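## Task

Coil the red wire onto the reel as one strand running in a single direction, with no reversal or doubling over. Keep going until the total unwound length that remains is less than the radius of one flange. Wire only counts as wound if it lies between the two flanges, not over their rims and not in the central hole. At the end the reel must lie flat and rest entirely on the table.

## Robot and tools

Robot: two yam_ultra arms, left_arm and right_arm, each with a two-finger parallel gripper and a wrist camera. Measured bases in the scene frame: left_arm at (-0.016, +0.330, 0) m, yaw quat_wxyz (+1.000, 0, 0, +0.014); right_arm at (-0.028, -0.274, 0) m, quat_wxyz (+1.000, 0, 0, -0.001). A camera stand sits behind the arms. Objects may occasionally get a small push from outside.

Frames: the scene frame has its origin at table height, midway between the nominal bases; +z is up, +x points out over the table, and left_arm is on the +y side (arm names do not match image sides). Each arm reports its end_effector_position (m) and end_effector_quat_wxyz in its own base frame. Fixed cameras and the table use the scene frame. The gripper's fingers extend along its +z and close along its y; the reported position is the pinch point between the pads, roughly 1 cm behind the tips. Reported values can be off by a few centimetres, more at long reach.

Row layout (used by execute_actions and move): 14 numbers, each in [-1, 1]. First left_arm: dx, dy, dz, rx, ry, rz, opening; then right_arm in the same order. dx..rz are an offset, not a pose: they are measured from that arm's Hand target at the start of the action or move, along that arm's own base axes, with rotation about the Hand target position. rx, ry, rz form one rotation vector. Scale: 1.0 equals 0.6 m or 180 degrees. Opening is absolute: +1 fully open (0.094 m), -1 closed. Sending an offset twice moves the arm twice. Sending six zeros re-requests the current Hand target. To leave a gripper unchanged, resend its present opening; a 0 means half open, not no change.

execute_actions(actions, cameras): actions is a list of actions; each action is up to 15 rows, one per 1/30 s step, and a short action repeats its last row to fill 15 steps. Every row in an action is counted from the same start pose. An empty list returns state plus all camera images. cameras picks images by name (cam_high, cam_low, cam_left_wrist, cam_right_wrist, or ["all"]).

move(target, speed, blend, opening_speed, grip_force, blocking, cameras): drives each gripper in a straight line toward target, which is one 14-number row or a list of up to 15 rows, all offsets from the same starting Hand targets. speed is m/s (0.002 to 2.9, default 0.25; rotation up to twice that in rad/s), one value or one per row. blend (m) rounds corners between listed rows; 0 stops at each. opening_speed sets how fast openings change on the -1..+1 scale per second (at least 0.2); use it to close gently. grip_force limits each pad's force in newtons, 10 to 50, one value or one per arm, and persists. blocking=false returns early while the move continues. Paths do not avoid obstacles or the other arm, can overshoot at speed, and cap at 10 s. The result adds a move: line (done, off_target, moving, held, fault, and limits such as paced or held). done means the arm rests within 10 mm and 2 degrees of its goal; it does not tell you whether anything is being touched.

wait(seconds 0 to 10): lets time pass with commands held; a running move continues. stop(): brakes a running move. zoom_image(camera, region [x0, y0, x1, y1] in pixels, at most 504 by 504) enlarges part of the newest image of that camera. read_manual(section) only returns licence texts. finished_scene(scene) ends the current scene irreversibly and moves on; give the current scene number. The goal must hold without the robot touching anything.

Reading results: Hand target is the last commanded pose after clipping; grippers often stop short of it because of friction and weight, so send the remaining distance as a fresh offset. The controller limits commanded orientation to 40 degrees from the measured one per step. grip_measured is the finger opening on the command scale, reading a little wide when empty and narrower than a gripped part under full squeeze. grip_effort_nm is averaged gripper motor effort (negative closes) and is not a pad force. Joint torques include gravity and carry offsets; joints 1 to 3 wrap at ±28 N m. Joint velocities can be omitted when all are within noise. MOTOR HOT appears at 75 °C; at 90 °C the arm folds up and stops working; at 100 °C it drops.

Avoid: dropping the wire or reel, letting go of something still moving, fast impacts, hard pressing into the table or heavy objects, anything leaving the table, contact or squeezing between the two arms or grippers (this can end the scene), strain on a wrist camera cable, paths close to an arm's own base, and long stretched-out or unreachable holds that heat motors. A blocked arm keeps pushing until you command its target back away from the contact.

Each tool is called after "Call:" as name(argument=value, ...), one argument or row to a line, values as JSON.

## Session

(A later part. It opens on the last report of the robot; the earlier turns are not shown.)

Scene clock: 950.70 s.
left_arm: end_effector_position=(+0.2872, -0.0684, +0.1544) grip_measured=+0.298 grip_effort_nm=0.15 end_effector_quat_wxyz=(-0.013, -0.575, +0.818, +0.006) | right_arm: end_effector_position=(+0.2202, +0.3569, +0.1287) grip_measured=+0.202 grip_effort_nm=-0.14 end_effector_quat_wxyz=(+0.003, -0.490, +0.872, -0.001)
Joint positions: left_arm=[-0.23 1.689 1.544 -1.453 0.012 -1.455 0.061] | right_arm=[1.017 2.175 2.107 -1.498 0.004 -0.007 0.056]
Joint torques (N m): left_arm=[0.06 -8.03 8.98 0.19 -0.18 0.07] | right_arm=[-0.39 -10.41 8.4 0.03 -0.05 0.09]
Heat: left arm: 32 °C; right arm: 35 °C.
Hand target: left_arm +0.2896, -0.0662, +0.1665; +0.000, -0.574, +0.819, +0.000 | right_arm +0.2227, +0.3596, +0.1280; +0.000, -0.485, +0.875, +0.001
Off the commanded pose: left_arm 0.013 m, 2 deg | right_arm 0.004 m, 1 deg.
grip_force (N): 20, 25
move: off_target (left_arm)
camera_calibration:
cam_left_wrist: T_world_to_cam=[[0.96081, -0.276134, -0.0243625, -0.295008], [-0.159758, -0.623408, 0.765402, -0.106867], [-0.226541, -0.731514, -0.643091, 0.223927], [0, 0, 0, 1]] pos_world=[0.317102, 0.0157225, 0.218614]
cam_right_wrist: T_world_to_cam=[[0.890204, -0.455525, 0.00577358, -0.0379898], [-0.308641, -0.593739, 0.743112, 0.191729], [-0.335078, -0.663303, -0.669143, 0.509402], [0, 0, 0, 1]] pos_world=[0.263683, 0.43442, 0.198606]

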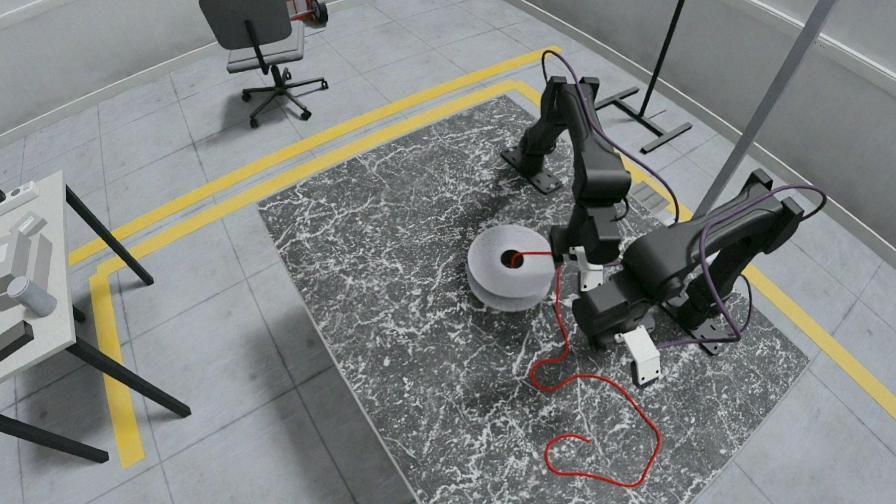

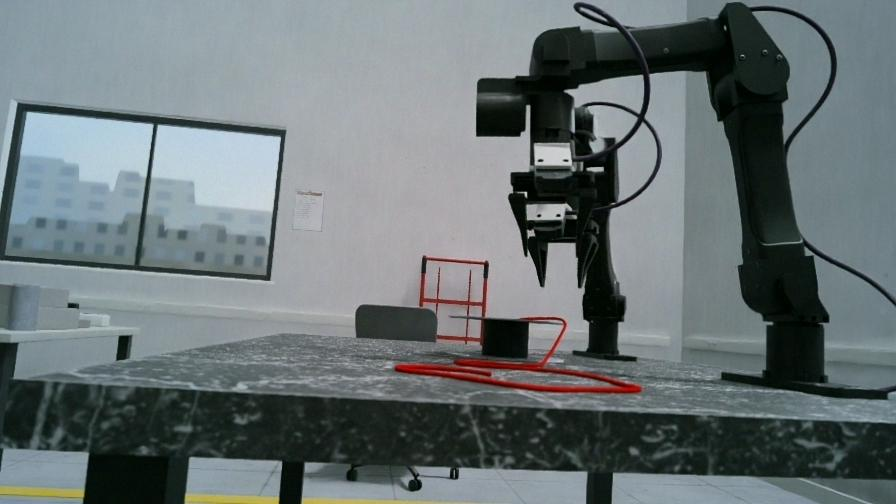

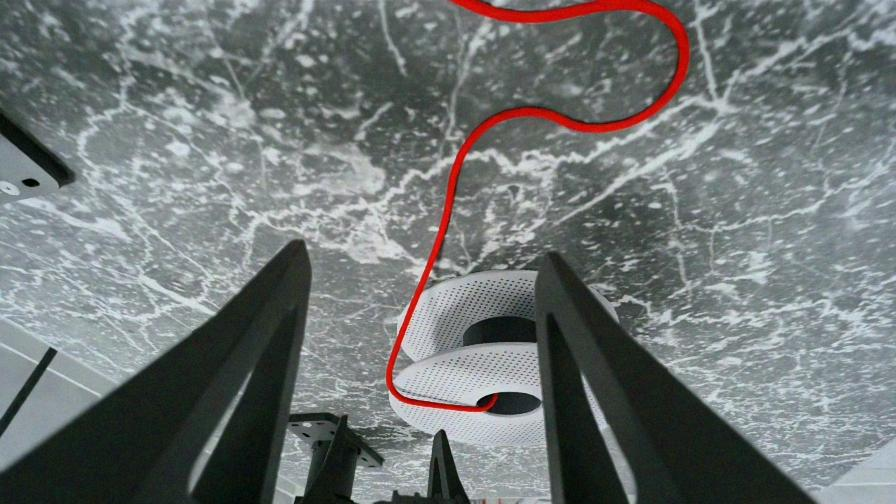

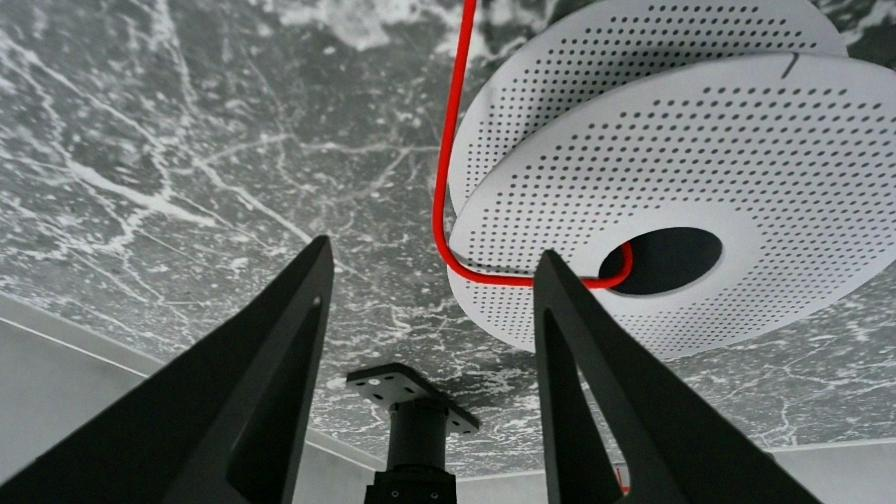

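Call:
move(
  target=[0,0,0,0,0,0,0.3, 0.08,0.061,-0.115,0,0,-0.059,-0.4],
  speed=0.2,
  cameras=["cam_right_wrist","cam_left_wrist"],
)

Scene clock: 995.63 s.
left_arm: end_effector_position=(+0.2872, -0.0684, +0.1544) grip_measured=+0.298 grip_effort_nm=0.15 end_effector_quat_wxyz=(-0.013, -0.575, +0.818, +0.006) | right_arm: end_effector_position=(+0.2473, +0.3714, +0.0762) grip_measured=-0.398 grip_effort_nm=-0.14 end_effector_quat_wxyz=(-0.019, -0.442, +0.897, -0.014)
Joint positions: left_arm=[-0.23 1.689 1.544 -1.453 0.012 -1.455 0.061] | right_arm=[0.983 2.357 2.202 -1.463 0.004 0.068 0.028]
Joint torques (N m): left_arm=[0.03 -7.94 9.05 0.21 -0.18 0.06] | right_arm=[0.46 -15.34 5.71 0.07 0.01 -0.01]
Heat: left arm: 35 °C; right arm: 36 °C.
Hand target: left_arm +0.2896, -0.0662, +0.1665; +0.000, -0.574, +0.819, +0.000 | right_arm +0.2449, +0.3714, +0.0817; -0.017, -0.444, +0.896, -0.012 (not the last commanded pose)
Off the commanded pose: left_arm 0.013 m, 2 deg | right_arm 0.038 m, 6 deg.
grip_force (N): 20, 25
move: held (right_arm; a check stopped the path), off_target (left_arm); limits=held
pose unreachable (right arm): on one or more control steps of this call, first in action 0 (counted from 0), this arm could not follow its commanded pose, so it was not sent that pose on those steps. It may still have moved: this result reports where it is.
cause: moving toward the commanded pose would bring a part of the arm too close to another arm (this arm's wrist (the part past joint 4) and the left arm's fingers, where that arm would come to rest).
camera_calibration:
cam_left_wrist: T_world_to_cam=[[0.96081, -0.276134, -0.0243625, -0.295008], [-0.159758, -0.623408, 0.765402, -0.106867], [-0.226541, -0.731514, -0.643091, 0.223927], [0, 0, 0, 1]] pos_world=[0.317102, 0.0157225, 0.218614]
cam_right_wrist: T_world_to_cam=[[0.834998, -0.550228, 0.00521472, -0.00635822], [-0.350012, -0.5238, 0.776611, 0.229402], [-0.424582, -0.650294, -0.629958, 0.507294], [0, 0, 0, 1]] pos_world=[0.30099, 0.446553, 0.141451]
Images, in order (width x height): cam_left_wrist 896x504, cam_right_wrist 896x504.

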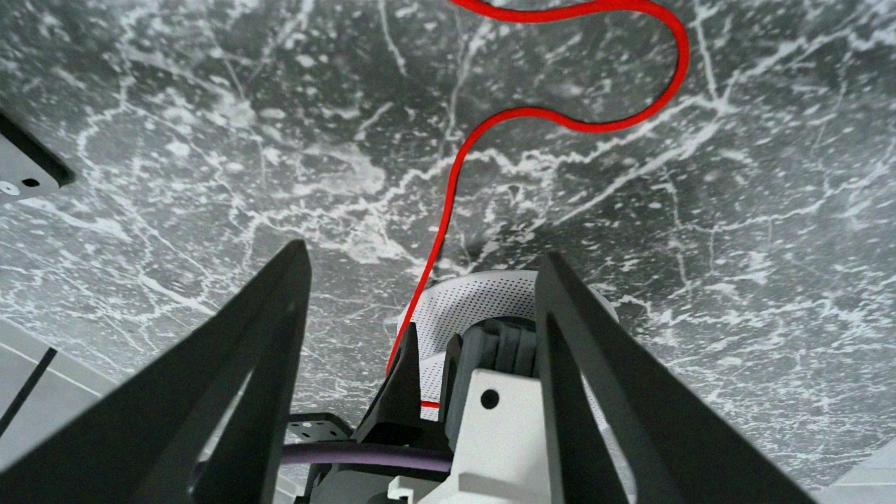

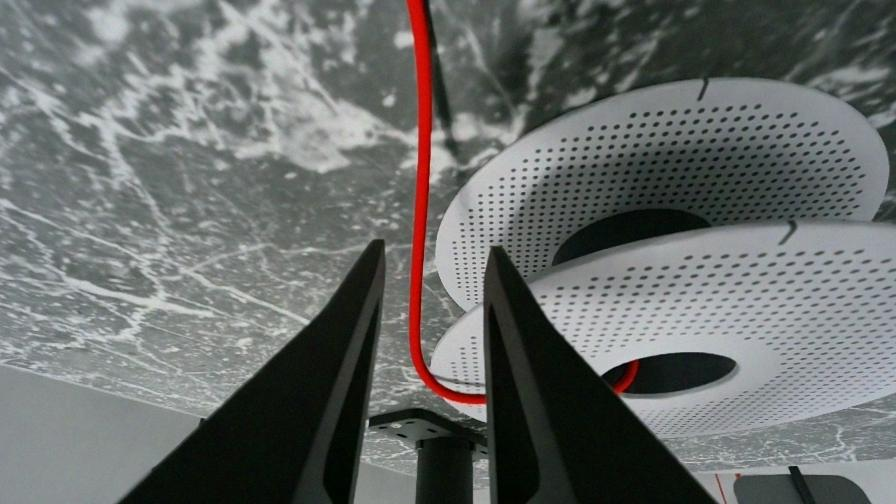

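Call:
move(
  target=[
    [0.05,0.283,0.05,0,0,0,0.3, 0,0,0,0,0,0,-0.4],
    [0.05,0.283,0.05,0,0,0,0.3, 0.035,0.034,-0.05,0.01,0.015,0,-0.4],
  ],
  speed=0.2,
  cameras=["cam_high","cam_right_wrist","cam_left_wrist"],
)

Scene clock: 1005.27 s.
left_arm: end_effector_position=(+0.3165, +0.1015, +0.1932) grip_measured=+0.298 grip_effort_nm=0.15 end_effector_quat_wxyz=(+0.018, -0.577, +0.817, -0.011) | right_arm: end_effector_position=(+0.2659, +0.3886, +0.0519) grip_measured=-0.398 grip_effort_nm=-0.14 end_effector_quat_wxyz=(-0.028, -0.439, +0.898, +0.009)
Joint positions: left_arm=[0.313 1.797 1.829 -1.561 0.01 -0.917 0.061] | right_arm=[0.952 2.491 2.344 -1.464 -0.043 0.041 0.028]
Joint torques (N m): left_arm=[-0.25 -6.61 8.92 0.41 -0.15 0.08] | right_arm=[-0.08 -13.39 8.5 -0.05 -0.15 -0.13]
Heat: left arm: 34 °C; right arm: 36 °C.
Hand target: left_arm +0.3197, +0.1035, +0.1965; +0.000, -0.574, +0.819, +0.000 | right_arm +0.2658, +0.3919, +0.0517; -0.031, -0.445, +0.895, +0.013
Off the commanded pose: left_arm 0.005 m, 2 deg | right_arm 0.003 m, 1 deg.
joint sent to its limit (left arm) — joint 4 (wrist pitch), lower limit. The joint targets still meet the commanded pose.
grip_force (N): 20, 25
move: done
camera_calibration:
cam_left_wrist: T_world_to_cam=[[0.961558, -0.271391, 0.0418672, -0.288764], [-0.210581, -0.630906, 0.746735, -0.00554733], [-0.176243, -0.726845, -0.663803, 0.367477], [0, 0, 0, 1]] pos_world=[0.341261, 0.185231, 0.260165]
cam_right_wrist: T_world_to_cam=[[0.831061, -0.554539, -0.0427003, -0.00712475], [-0.325655, -0.547404, 0.770907, 0.266861], [-0.450873, -0.626765, -0.635515, 0.509246], [0, 0, 0, 1]] pos_world=[0.322431, 0.461307, 0.117605]
Images, in order (width x height): cam_high 896x504, cam_left_wrist 896x504, cam_right_wrist 896x504.

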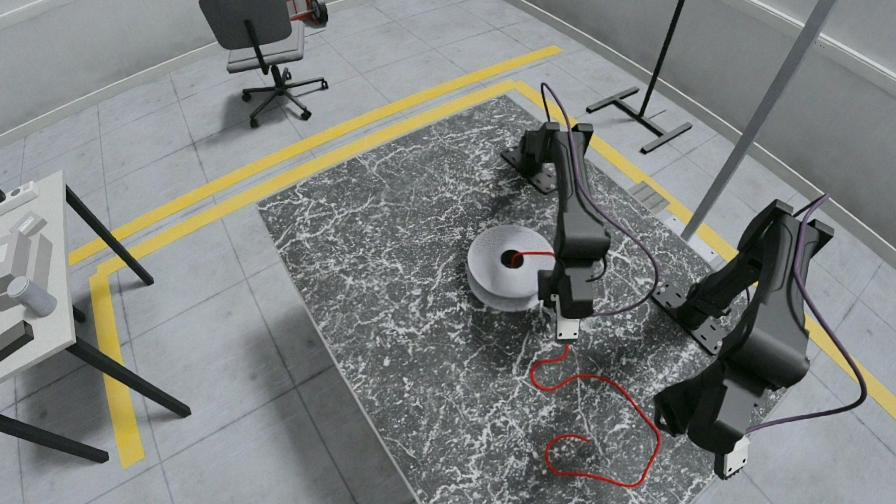

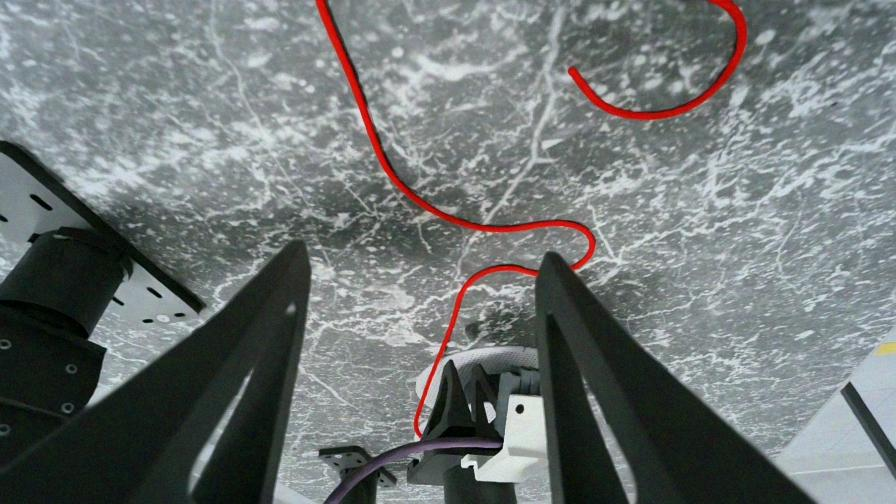

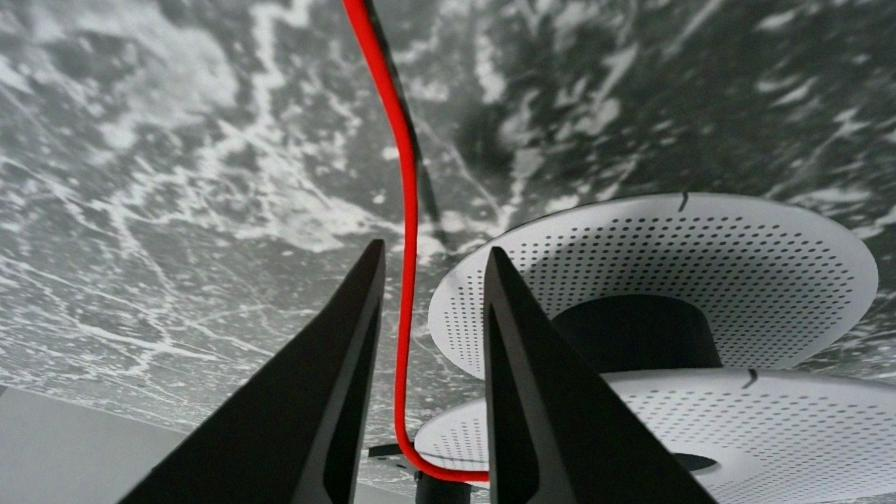

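Call:
move(
  target=[0,0,0,0,0,0,0.3, -0.0125,0.003,-0.05,0.0,0.0,0,-0.4],
  speed=0.12,
  cameras=["cam_low","cam_right_wrist","cam_left_wrist"],
)

Scene clock: 1013.17 s.
left_arm: end_effector_position=(+0.3165, +0.1015, +0.1932) grip_measured=+0.298 grip_effort_nm=0.15 end_effector_quat_wxyz=(+0.018, -0.577, +0.817, -0.011) | right_arm: end_effector_position=(+0.2602, +0.3906, +0.0238) grip_measured=-0.398 grip_effort_nm=-0.14 end_effector_quat_wxyz=(-0.033, -0.444, +0.895, +0.007)
Joint positions: left_arm=[0.313 1.797 1.829 -1.561 0.01 -0.917 0.061] | right_arm=[0.964 2.491 2.232 -1.363 -0.044 0.041 0.028]
Joint torques (N m): left_arm=[-0.25 -6.64 8.91 0.41 -0.16 0.08] | right_arm=[0.43 -15.53 4.79 0.35 -0.09 0.05]
Heat: left arm: 34 °C; right arm: 36 °C.
Hand target: left_arm +0.3197, +0.1035, +0.1965; +0.000, -0.574, +0.819, +0.000 | right_arm +0.2584, +0.3937, +0.0217; -0.031, -0.444, +0.895, +0.013
Off the commanded pose: left_arm 0.005 m, 2 deg | right_arm 0.004 m, 1 deg.
joint sent to its limit (left arm) — joint 4 (wrist pitch), lower limit. The joint targets still meet the commanded pose.
grip_force (N): 20, 25
move: done
camera_calibration:
cam_left_wrist: T_world_to_cam=[[0.961558, -0.271391, 0.0418672, -0.288764], [-0.210581, -0.630906, 0.746735, -0.00554733], [-0.176243, -0.726845, -0.663803, 0.367477], [0, 0, 0, 1]] pos_world=[0.341261, 0.185231, 0.260165]
cam_right_wrist: T_world_to_cam=[[0.837242, -0.545013, -0.0445845, -0.00771555], [-0.31358, -0.545309, 0.777371, 0.283539], [-0.447989, -0.636866, -0.627461, 0.493053], [0, 0, 0, 1]] pos_world=[0.316254, 0.46442, 0.0886119]
Images, in order (width x height): cam_low 896x504, cam_left_wrist 896x504, cam_right_wrist 896x504.

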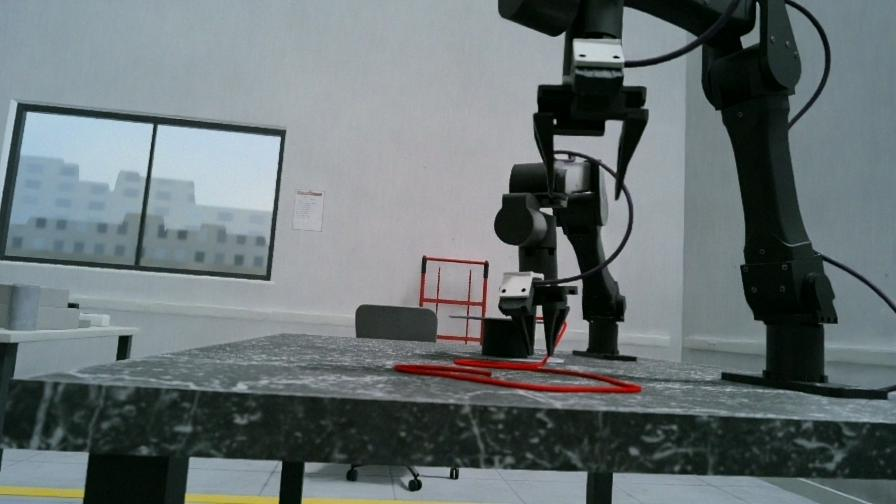

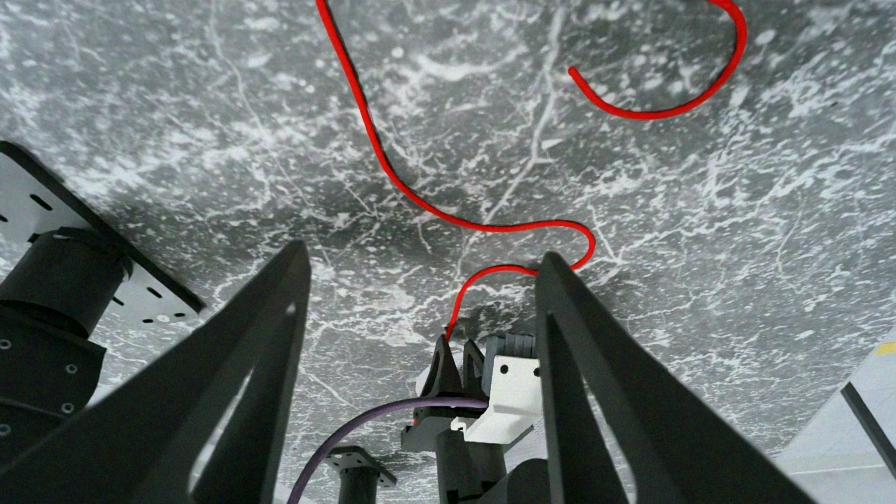

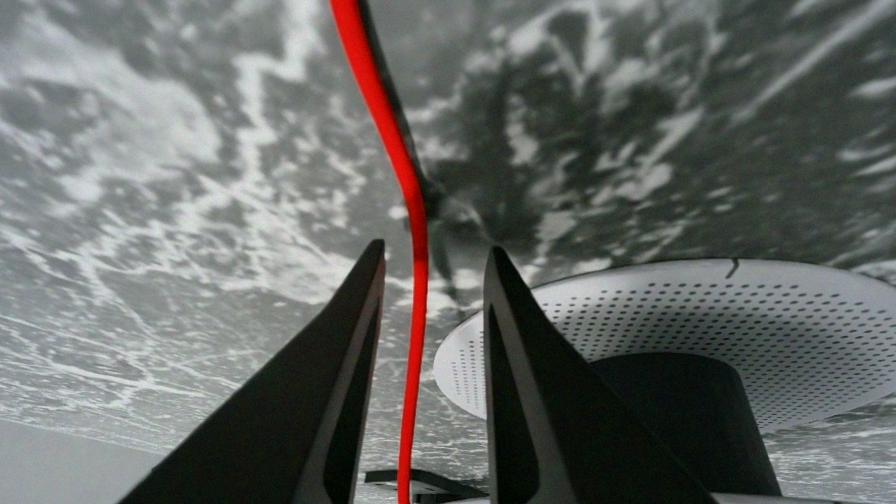

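Call:
move(
  target=[
    [0,0,0,0,0,0,0.3, -0.003,0.002,-0.0175,0.0,0.0,0,-0.4],
    [0,0,0,0,0,0,0.3, -0.003,0.002,-0.0175,0.0,0.0,0,-1.0],
  ],
  speed=0.06,
  cameras=["cam_right_wrist"],
)

Scene clock: 1023.67 s.
left_arm: end_effector_position=(+0.3165, +0.1015, +0.1932) grip_measured=+0.298 grip_effort_nm=0.15 end_effector_quat_wxyz=(+0.018, -0.577, +0.817, -0.011) | right_arm: end_effector_position=(+0.2593, +0.3922, +0.0148) grip_measured=-0.926 grip_effort_nm=-0.49 end_effector_quat_wxyz=(-0.031, -0.446, +0.895, +0.009)
Joint positions: left_arm=[0.313 1.797 1.829 -1.561 0.01 -0.917 0.061] | right_arm=[0.967 2.491 2.197 -1.323 -0.046 0.042 0.003]
Joint torques (N m): left_arm=[-0.21 -6.6 8.91 0.42 -0.14 0.08] | right_arm=[0.38 -15.15 4.59 0.36 -0.07 0.1]
Heat: left arm: 33 °C; right arm: 35 °C.
Hand target: left_arm +0.3197, +0.1035, +0.1965; +0.000, -0.574, +0.819, +0.000 | right_arm +0.2566, +0.3950, +0.0112; -0.031, -0.445, +0.895, +0.013
Off the commanded pose: left_arm 0.005 m, 2 deg | right_arm 0.005 m, 1 deg.
joint sent to its limit (left arm) — joint 4 (wrist pitch), lower limit. The joint targets still meet the commanded pose.
grip_force (N): 20, 25
move: done
camera_calibration:
cam_right_wrist: T_world_to_cam=[[0.838544, -0.542927, -0.0455401, -0.00766967], [-0.313673, -0.549423, 0.774431, 0.29288], [-0.44548, -0.63511, -0.631017, 0.486788], [0, 0, 0, 1]] pos_world=[0.315155, 0.465915, 0.0800071]
Images, in order (width x height): cam_right_wrist 896x504.

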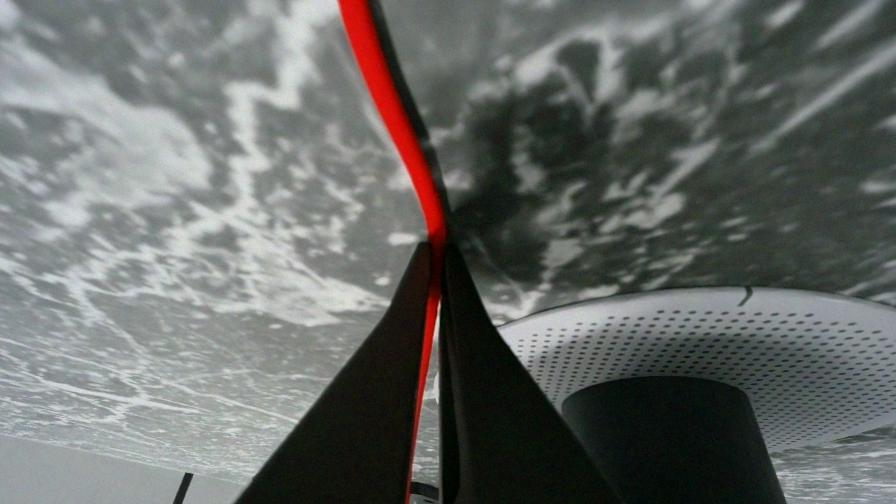

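Call:
move(
  target=[
    [0,0,0,0,0,0,0.3, -0.0545,0.021,0.0337,0,0,0.011,-1.0],
    [0,0,0,0,0,0,0.3, -0.1455,-0.0127,0.0337,0,0,0.067,-1.0],
    [0,0,0,0,0,0,0.3, -0.2087,-0.088,0.0337,0,0,0.139,-1.0],
    [0,0,0,0,0,0,0.3, -0.2423,-0.1805,0.0337,0,0,0.206,-1.0],
  ],
  speed=0.1,
  blend=0.02,
  cameras=["all"],
)

Scene clock: 1063.10 s.
left_arm: end_effector_position=(+0.3165, +0.1015, +0.1932) grip_measured=+0.298 grip_effort_nm=0.15 end_effector_quat_wxyz=(+0.018, -0.577, +0.817, -0.011) | right_arm: end_effector_position=(+0.1120, +0.2850, +0.0265) grip_measured=-0.929 grip_effort_nm=-0.58 end_effector_quat_wxyz=(+0.048, +0.700, -0.713, +0.004)
Joint positions: left_arm=[0.313 1.797 1.829 -1.561 0.01 -0.917 0.061] | right_arm=[1.176 1.862 1.233 -1.034 -0.03 -0.378 0.003]
Joint torques (N m): left_arm=[-0.27 -6.64 8.91 0.41 -0.15 0.08] | right_arm=[0.29 -12.22 4.34 0.21 -0.03 -0.14]
Heat: left arm: 33 °C; right arm: 34 °C.
Hand target: left_arm +0.3197, +0.1035, +0.1965; +0.000, -0.574, +0.819, +0.000 | right_arm +0.1112, +0.2866, +0.0315; +0.033, +0.706, -0.707, -0.003
Off the commanded pose: left_arm 0.005 m, 2 deg | right_arm 0.005 m, 2 deg.
joint sent to its limit (left arm) — joint 4 (wrist pitch), lower limit. The joint targets still meet the commanded pose.
grip_force (N): 20, 25
move: done
camera_calibration:
cam_left_wrist: T_world_to_cam=[[0.961558, -0.271391, 0.0418672, -0.288764], [-0.210581, -0.630906, 0.746735, -0.00554733], [-0.176243, -0.726845, -0.663803, 0.367477], [0, 0, 0, 1]] pos_world=[0.341261, 0.185231, 0.260165]
cam_right_wrist: T_world_to_cam=[[0.99651, 0.0524118, -0.0649682, -0.128595], [0.0834541, -0.608673, 0.78902, 0.150722], [0.00180957, -0.791689, -0.610922, 0.354363], [0, 0, 0, 1]] pos_world=[0.114926, 0.379025, 0.089211]

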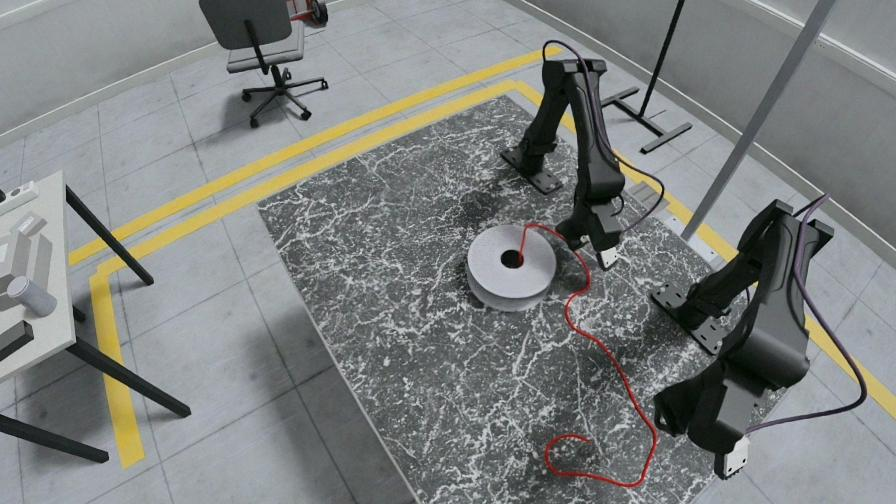

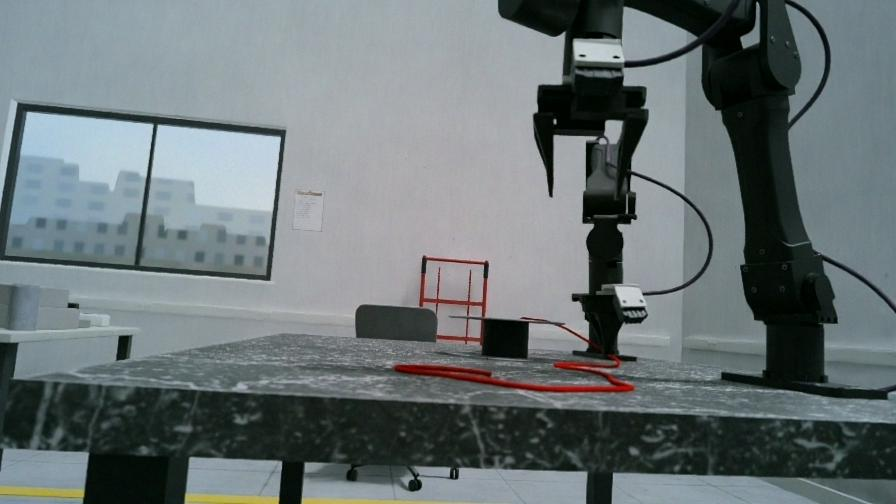

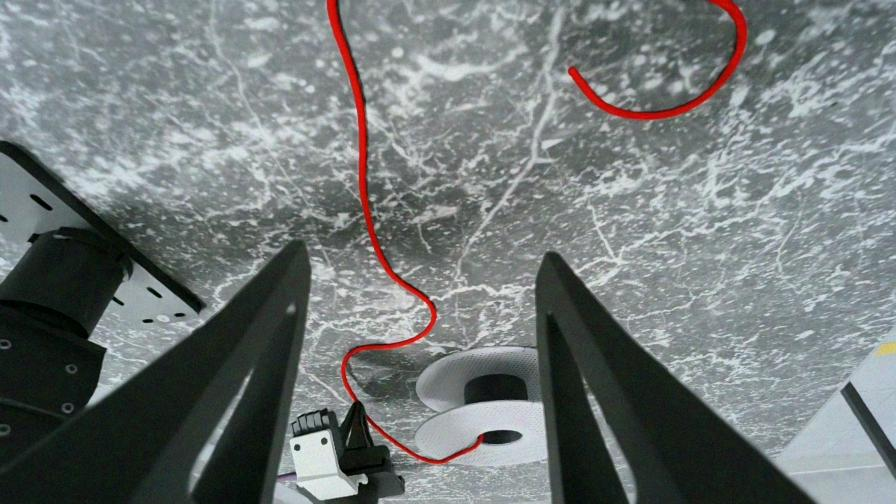

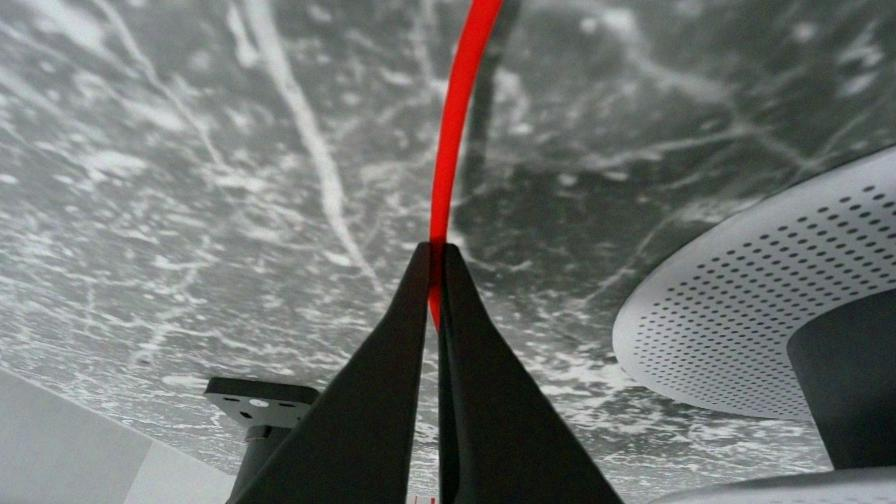

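Call:
move(
  target=[
    [0,0,0,0,0,0,0.3, 0.0028,-0.1003,0.013,0,0,0.067,-1.0],
    [0,0,0,0,0,0,0.3, 0.0365,-0.1928,0.013,0,0,0.128,-1.0],
    [0,0,0,0,0,0,0.3, 0.0997,-0.2682,0.013,0,0,0.189,-1.0],
    [0,0,0,0,0,0,0.3, 0.1622,-0.308,0.013,0,0,0.233,-1.0],
    [0,0,0,0,0,0,0.3, 0.2247,-0.3202,0.013,0,0,0.24,-1.0],
  ],
  speed=0.1,
  blend=0.02,
  cameras=["all"],
)

Scene clock: 1106.07 s.
left_arm: end_effector_position=(+0.3165, +0.1015, +0.1932) grip_measured=+0.298 grip_effort_nm=0.14 end_effector_quat_wxyz=(+0.018, -0.577, +0.817, -0.011) | right_arm: end_effector_position=(+0.2384, +0.0915, +0.0361) grip_measured=-0.929 grip_effort_nm=-0.58 end_effector_quat_wxyz=(+0.038, +0.915, -0.402, +0.007)
Joint positions: left_arm=[0.313 1.797 1.829 -1.561 0.01 -0.917 0.061] | right_arm=[0.407 1.622 0.99 -0.985 0.062 -1.906 0.003]
Joint torques (N m): left_arm=[-0.23 -6.61 8.94 0.4 -0.16 0.08] | right_arm=[-0.42 -5.45 7.58 0.12 0.02 -0.17]
Heat: left arm: 33 °C; right arm: 34 °C.
Hand target: left_arm +0.3197, +0.1035, +0.1965; +0.000, -0.574, +0.819, +0.000 | right_arm +0.2460, +0.0945, +0.0392; +0.032, +0.917, -0.398, +0.010
Off the commanded pose: left_arm 0.005 m, 2 deg | right_arm 0.009 m, 1 deg.
joint sent to its limit (left arm) — joint 4 (wrist pitch), lower limit. The joint targets still meet the commanded pose.
grip_force (N): 20, 25
move: done; blend cut to 0.0191 m at target 4
camera_calibration:
cam_left_wrist: T_world_to_cam=[[0.961558, -0.271391, 0.0418672, -0.288764], [-0.210581, -0.630906, 0.746735, -0.00554733], [-0.176243, -0.726845, -0.663803, 0.367477], [0, 0, 0, 1]] pos_world=[0.341261, 0.185231, 0.260165]
cam_right_wrist: T_world_to_cam=[[0.684144, 0.72647, -0.0647245, -0.231093], [0.497256, -0.399677, 0.770061, -0.102297], [0.533557, -0.559017, -0.634678, 0.0596652], [0, 0, 0, 1]] pos_world=[0.177134, 0.16035, 0.101686]

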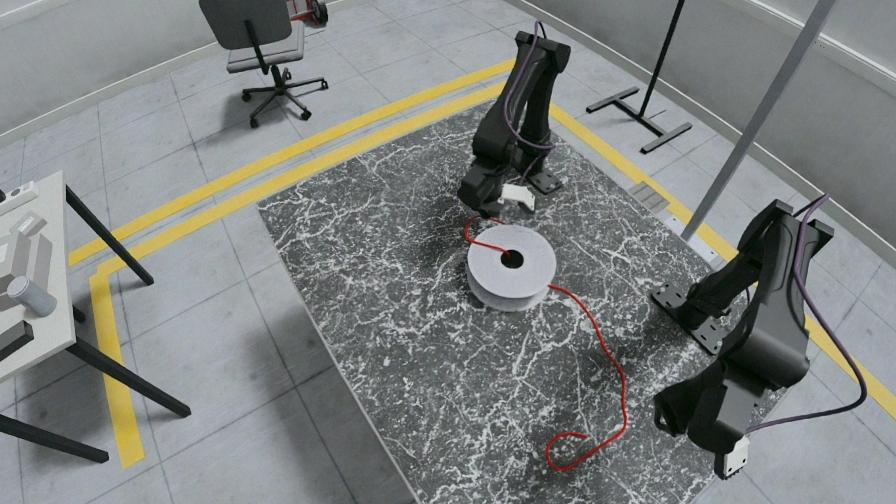

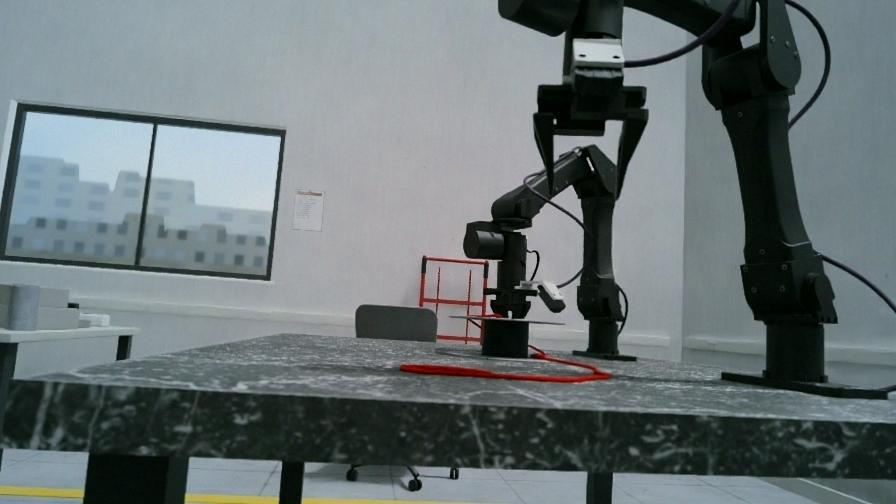

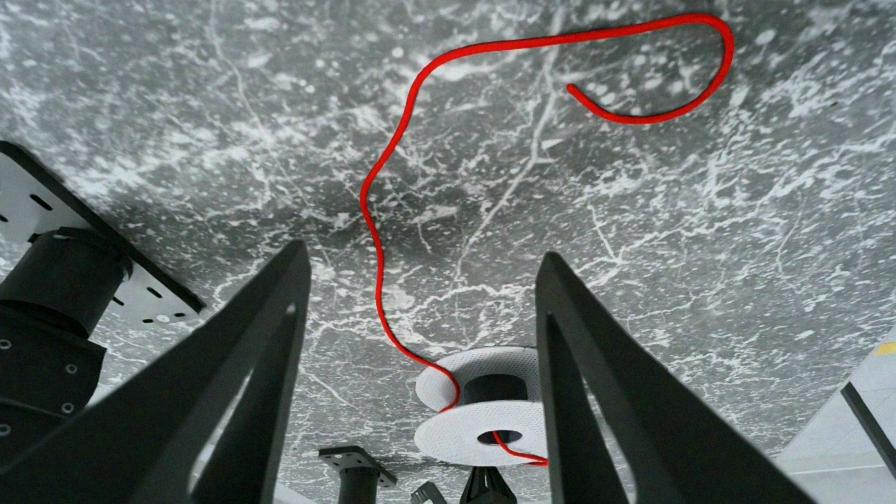

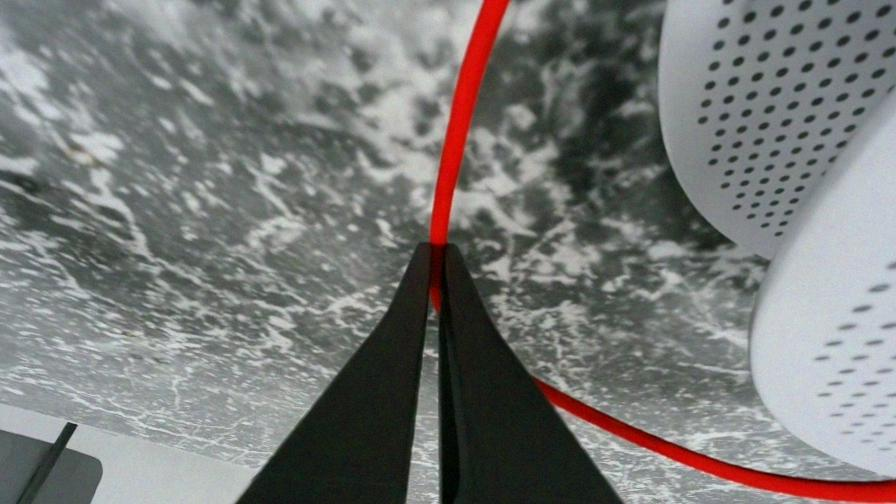

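Call:
move(
  target=[-0.1828,-0.3308,-0.2275,0,0,0,0.0, 0,0,0,0,0,0,-1.0],
  speed=0.2,
  cameras=["cam_left_wrist","cam_high","cam_low"],
)

Scene clock: 1134.57 s.
left_arm: end_effector_position=(+0.2148, -0.0981, +0.0613) grip_measured=+0.002 grip_effort_nm=-0.09 end_effector_quat_wxyz=(-0.005, -0.572, +0.820, -0.005) | right_arm: end_effector_position=(+0.2384, +0.0915, +0.0361) grip_measured=-0.929 grip_effort_nm=-0.58 end_effector_quat_wxyz=(+0.038, +0.915, -0.401, +0.007)
Joint positions: left_arm=[-0.422 1.468 0.949 -1.049 0.014 -1.64 0.047] | right_arm=[0.407 1.622 0.99 -0.985 0.062 -1.907 0.003]
Joint torques (N m): left_arm=[-0.61 -6.19 4.37 0.53 -0.2 -0.09] | right_arm=[-0.58 -5.45 7.82 0.13 0.02 -0.15]
Heat: left arm: 33 °C; right arm: 35 °C.
Hand target: left_arm +0.2100, -0.0949, +0.0600; +0.000, -0.574, +0.819, +0.000 | right_arm +0.2460, +0.0945, +0.0392; +0.032, +0.917, -0.398, +0.010
Off the commanded pose: left_arm 0.006 m, 1 deg | right_arm 0.009 m, 1 deg.
grip_force (N): 20, 25
move: done
camera_calibration:
cam_left_wrist: T_world_to_cam=[[0.959182, -0.28277, 0.00324017, -0.237846], [-0.184015, -0.615413, 0.766424, -0.059719], [-0.214728, -0.735736, -0.642327, 0.122904], [0, 0, 0, 1]] pos_world=[0.243539, -0.0135825, 0.125485]
Images, in order (width x height): cam_high 896x504, cam_low 896x504, cam_left_wrist 896x504.

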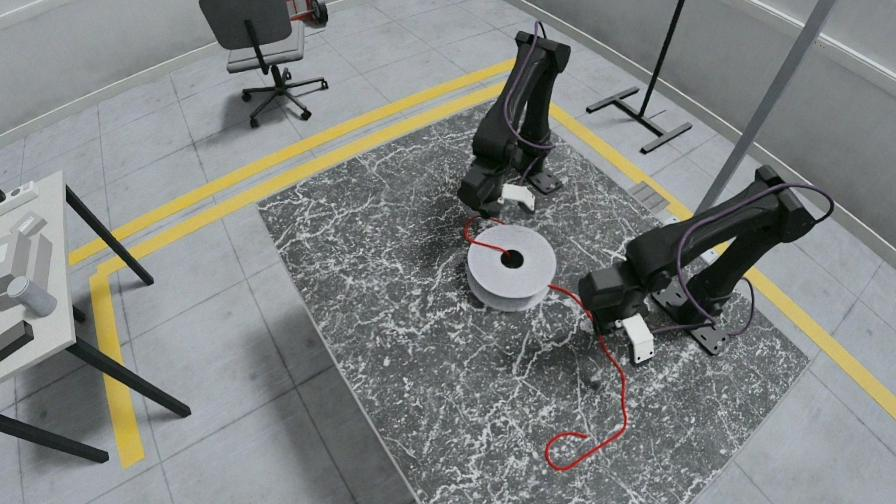

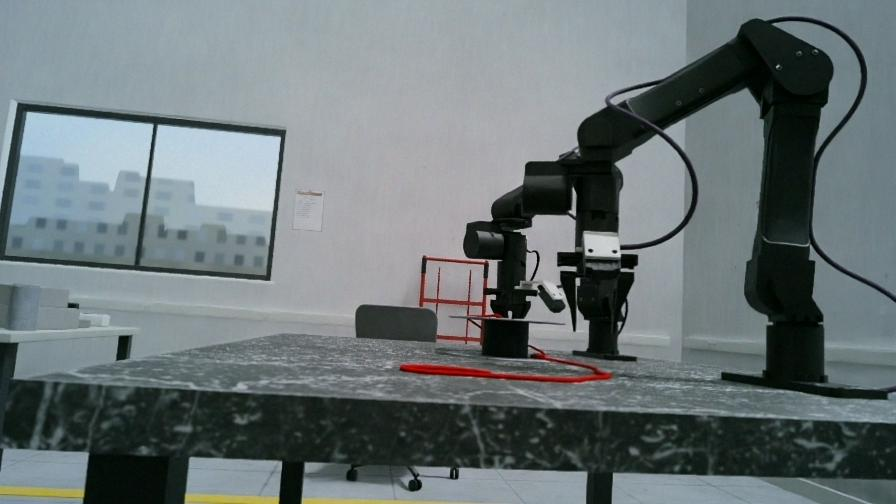

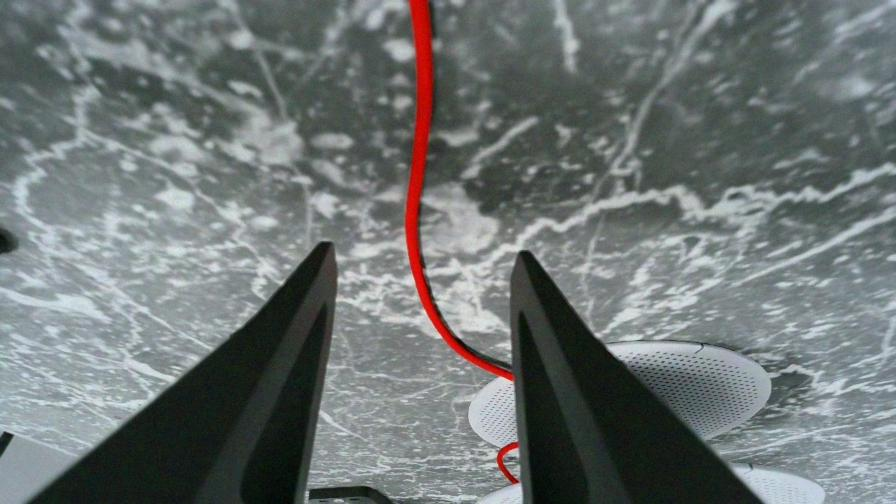

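Call:
move(
  target=[
    [-0.0097,0.0028,-0.085,0,0,0,-0.2, 0,0,0,0,0,0,-1.0],
    [-0.0097,0.0028,-0.085,0,0,0,-1.0, 0,0,0,0,0,0,-1.0],
  ],
  speed=0.1,
  cameras=["cam_left_wrist"],
)

Scene clock: 1143.13 s.
left_arm: end_effector_position=(+0.2106, -0.0975, +0.0151) grip_measured=-0.985 grip_effort_nm=-0.44 end_effector_quat_wxyz=(+0.001, -0.572, +0.820, -0.016) | right_arm: end_effector_position=(+0.2384, +0.0915, +0.0361) grip_measured=-0.929 grip_effort_nm=-0.58 end_effector_quat_wxyz=(+0.038, +0.915, -0.401, +0.007)
Joint positions: left_arm=[-0.427 1.501 0.781 -0.823 0.014 -1.645 0.001] | right_arm=[0.407 1.622 0.99 -0.985 0.062 -1.907 0.003]
Joint torques (N m): left_arm=[-0.58 -4.23 4.23 0.53 -0.2 -0.07] | right_arm=[-0.46 -5.44 7.73 0.09 -0.01 -0.12]
Heat: left arm: 33 °C; right arm: 35 °C.
Hand target: left_arm +0.2042, -0.0933, +0.0090; +0.001, -0.574, +0.819, +0.000 | right_arm +0.2460, +0.0945, +0.0392; +0.032, +0.917, -0.398, +0.010
Off the commanded pose: left_arm 0.010 m, 2 deg | right_arm 0.009 m, 1 deg.
grip_force (N): 20, 25
move: done
camera_calibration:
cam_left_wrist: T_world_to_cam=[[0.959031, -0.281942, 0.0277342, -0.233802], [-0.200867, -0.60767, 0.768368, -0.0204465], [-0.199782, -0.742459, -0.639407, 0.088946], [0, 0, 0, 1]] pos_world=[0.237886, -0.0123045, 0.0790675]
Images, in order (width x height): cam_left_wrist 896x504.

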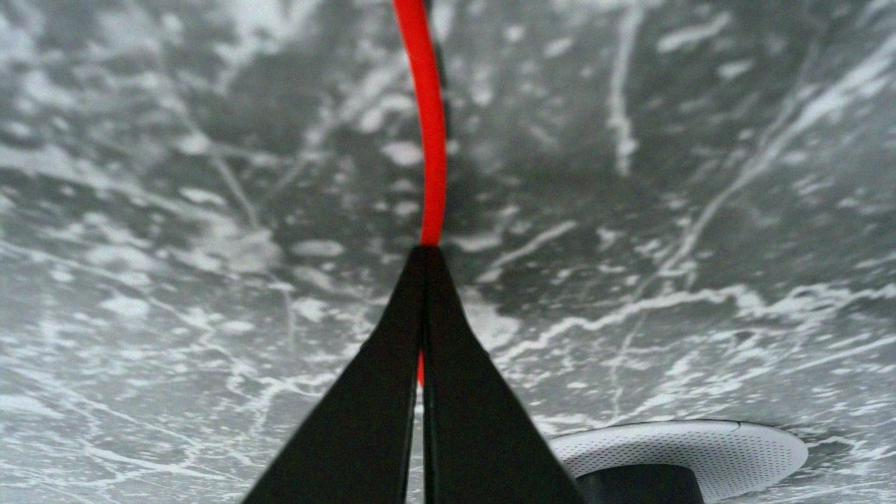

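Call:
move(
  target=[
    [0,0,0,0,0,0,-0.5, 0,0,0,0,0,0,-1.0],
    [0,0,-0.016,0,0,0,-0.5, 0,0,0,0,0,0,-1.0],
    [0,0,-0.012,0,0,0,-1.0, 0,0,0,0,0,0,-1.0],
  ],
  speed=0.05,
  cameras=["cam_left_wrist"],
)

Scene clock: 1152.27 s.
left_arm: end_effector_position=(+0.2105, -0.0974, +0.0106) grip_measured=-0.904 grip_effort_nm=-0.42 end_effector_quat_wxyz=(+0.001, -0.572, +0.820, -0.015) | right_arm: end_effector_position=(+0.2384, +0.0915, +0.0361) grip_measured=-0.929 grip_effort_nm=-0.58 end_effector_quat_wxyz=(+0.038, +0.915, -0.401, +0.007)
Joint positions: left_arm=[-0.427 1.51 0.769 -0.802 0.014 -1.645 0.005] | right_arm=[0.407 1.622 0.99 -0.985 0.062 -1.907 0.003]
Joint torques (N m): left_arm=[-0.57 -3.81 3.71 0.68 -0.2 -0.08] | right_arm=[-0.4 -5.41 7.77 0.15 -0.01 -0.13]
Heat: left arm: 32 °C; right arm: 35 °C.
Hand target: left_arm +0.2043, -0.0933, +0.0019; +0.001, -0.574, +0.819, +0.000 | right_arm +0.2460, +0.0945, +0.0392; +0.032, +0.917, -0.398, +0.010
Off the commanded pose: left_arm 0.012 m, 2 deg | right_arm 0.009 m, 1 deg.
grip_force (N): 20, 25
move: off_target (left_arm); target 3's new opening was sent with left_arm's hand 0.012 m and 2 deg from that target
camera_calibration:
cam_left_wrist: T_world_to_cam=[[0.95905, -0.281913, 0.0273531, -0.233528], [-0.200569, -0.607773, 0.768365, -0.0170202], [-0.199987, -0.742386, -0.639428, 0.0861745], [0, 0, 0, 1]] pos_world=[0.237786, -0.0122043, 0.0745679]
Images, in order (width x height): cam_left_wrist 896x504.

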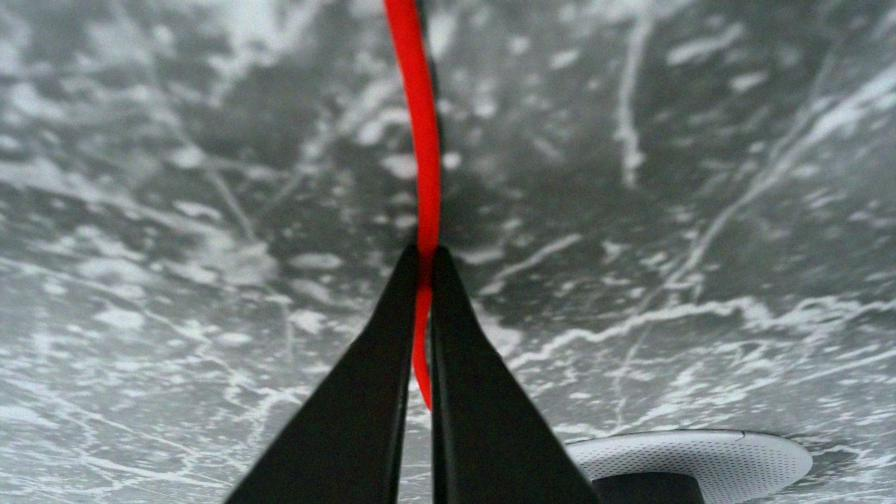

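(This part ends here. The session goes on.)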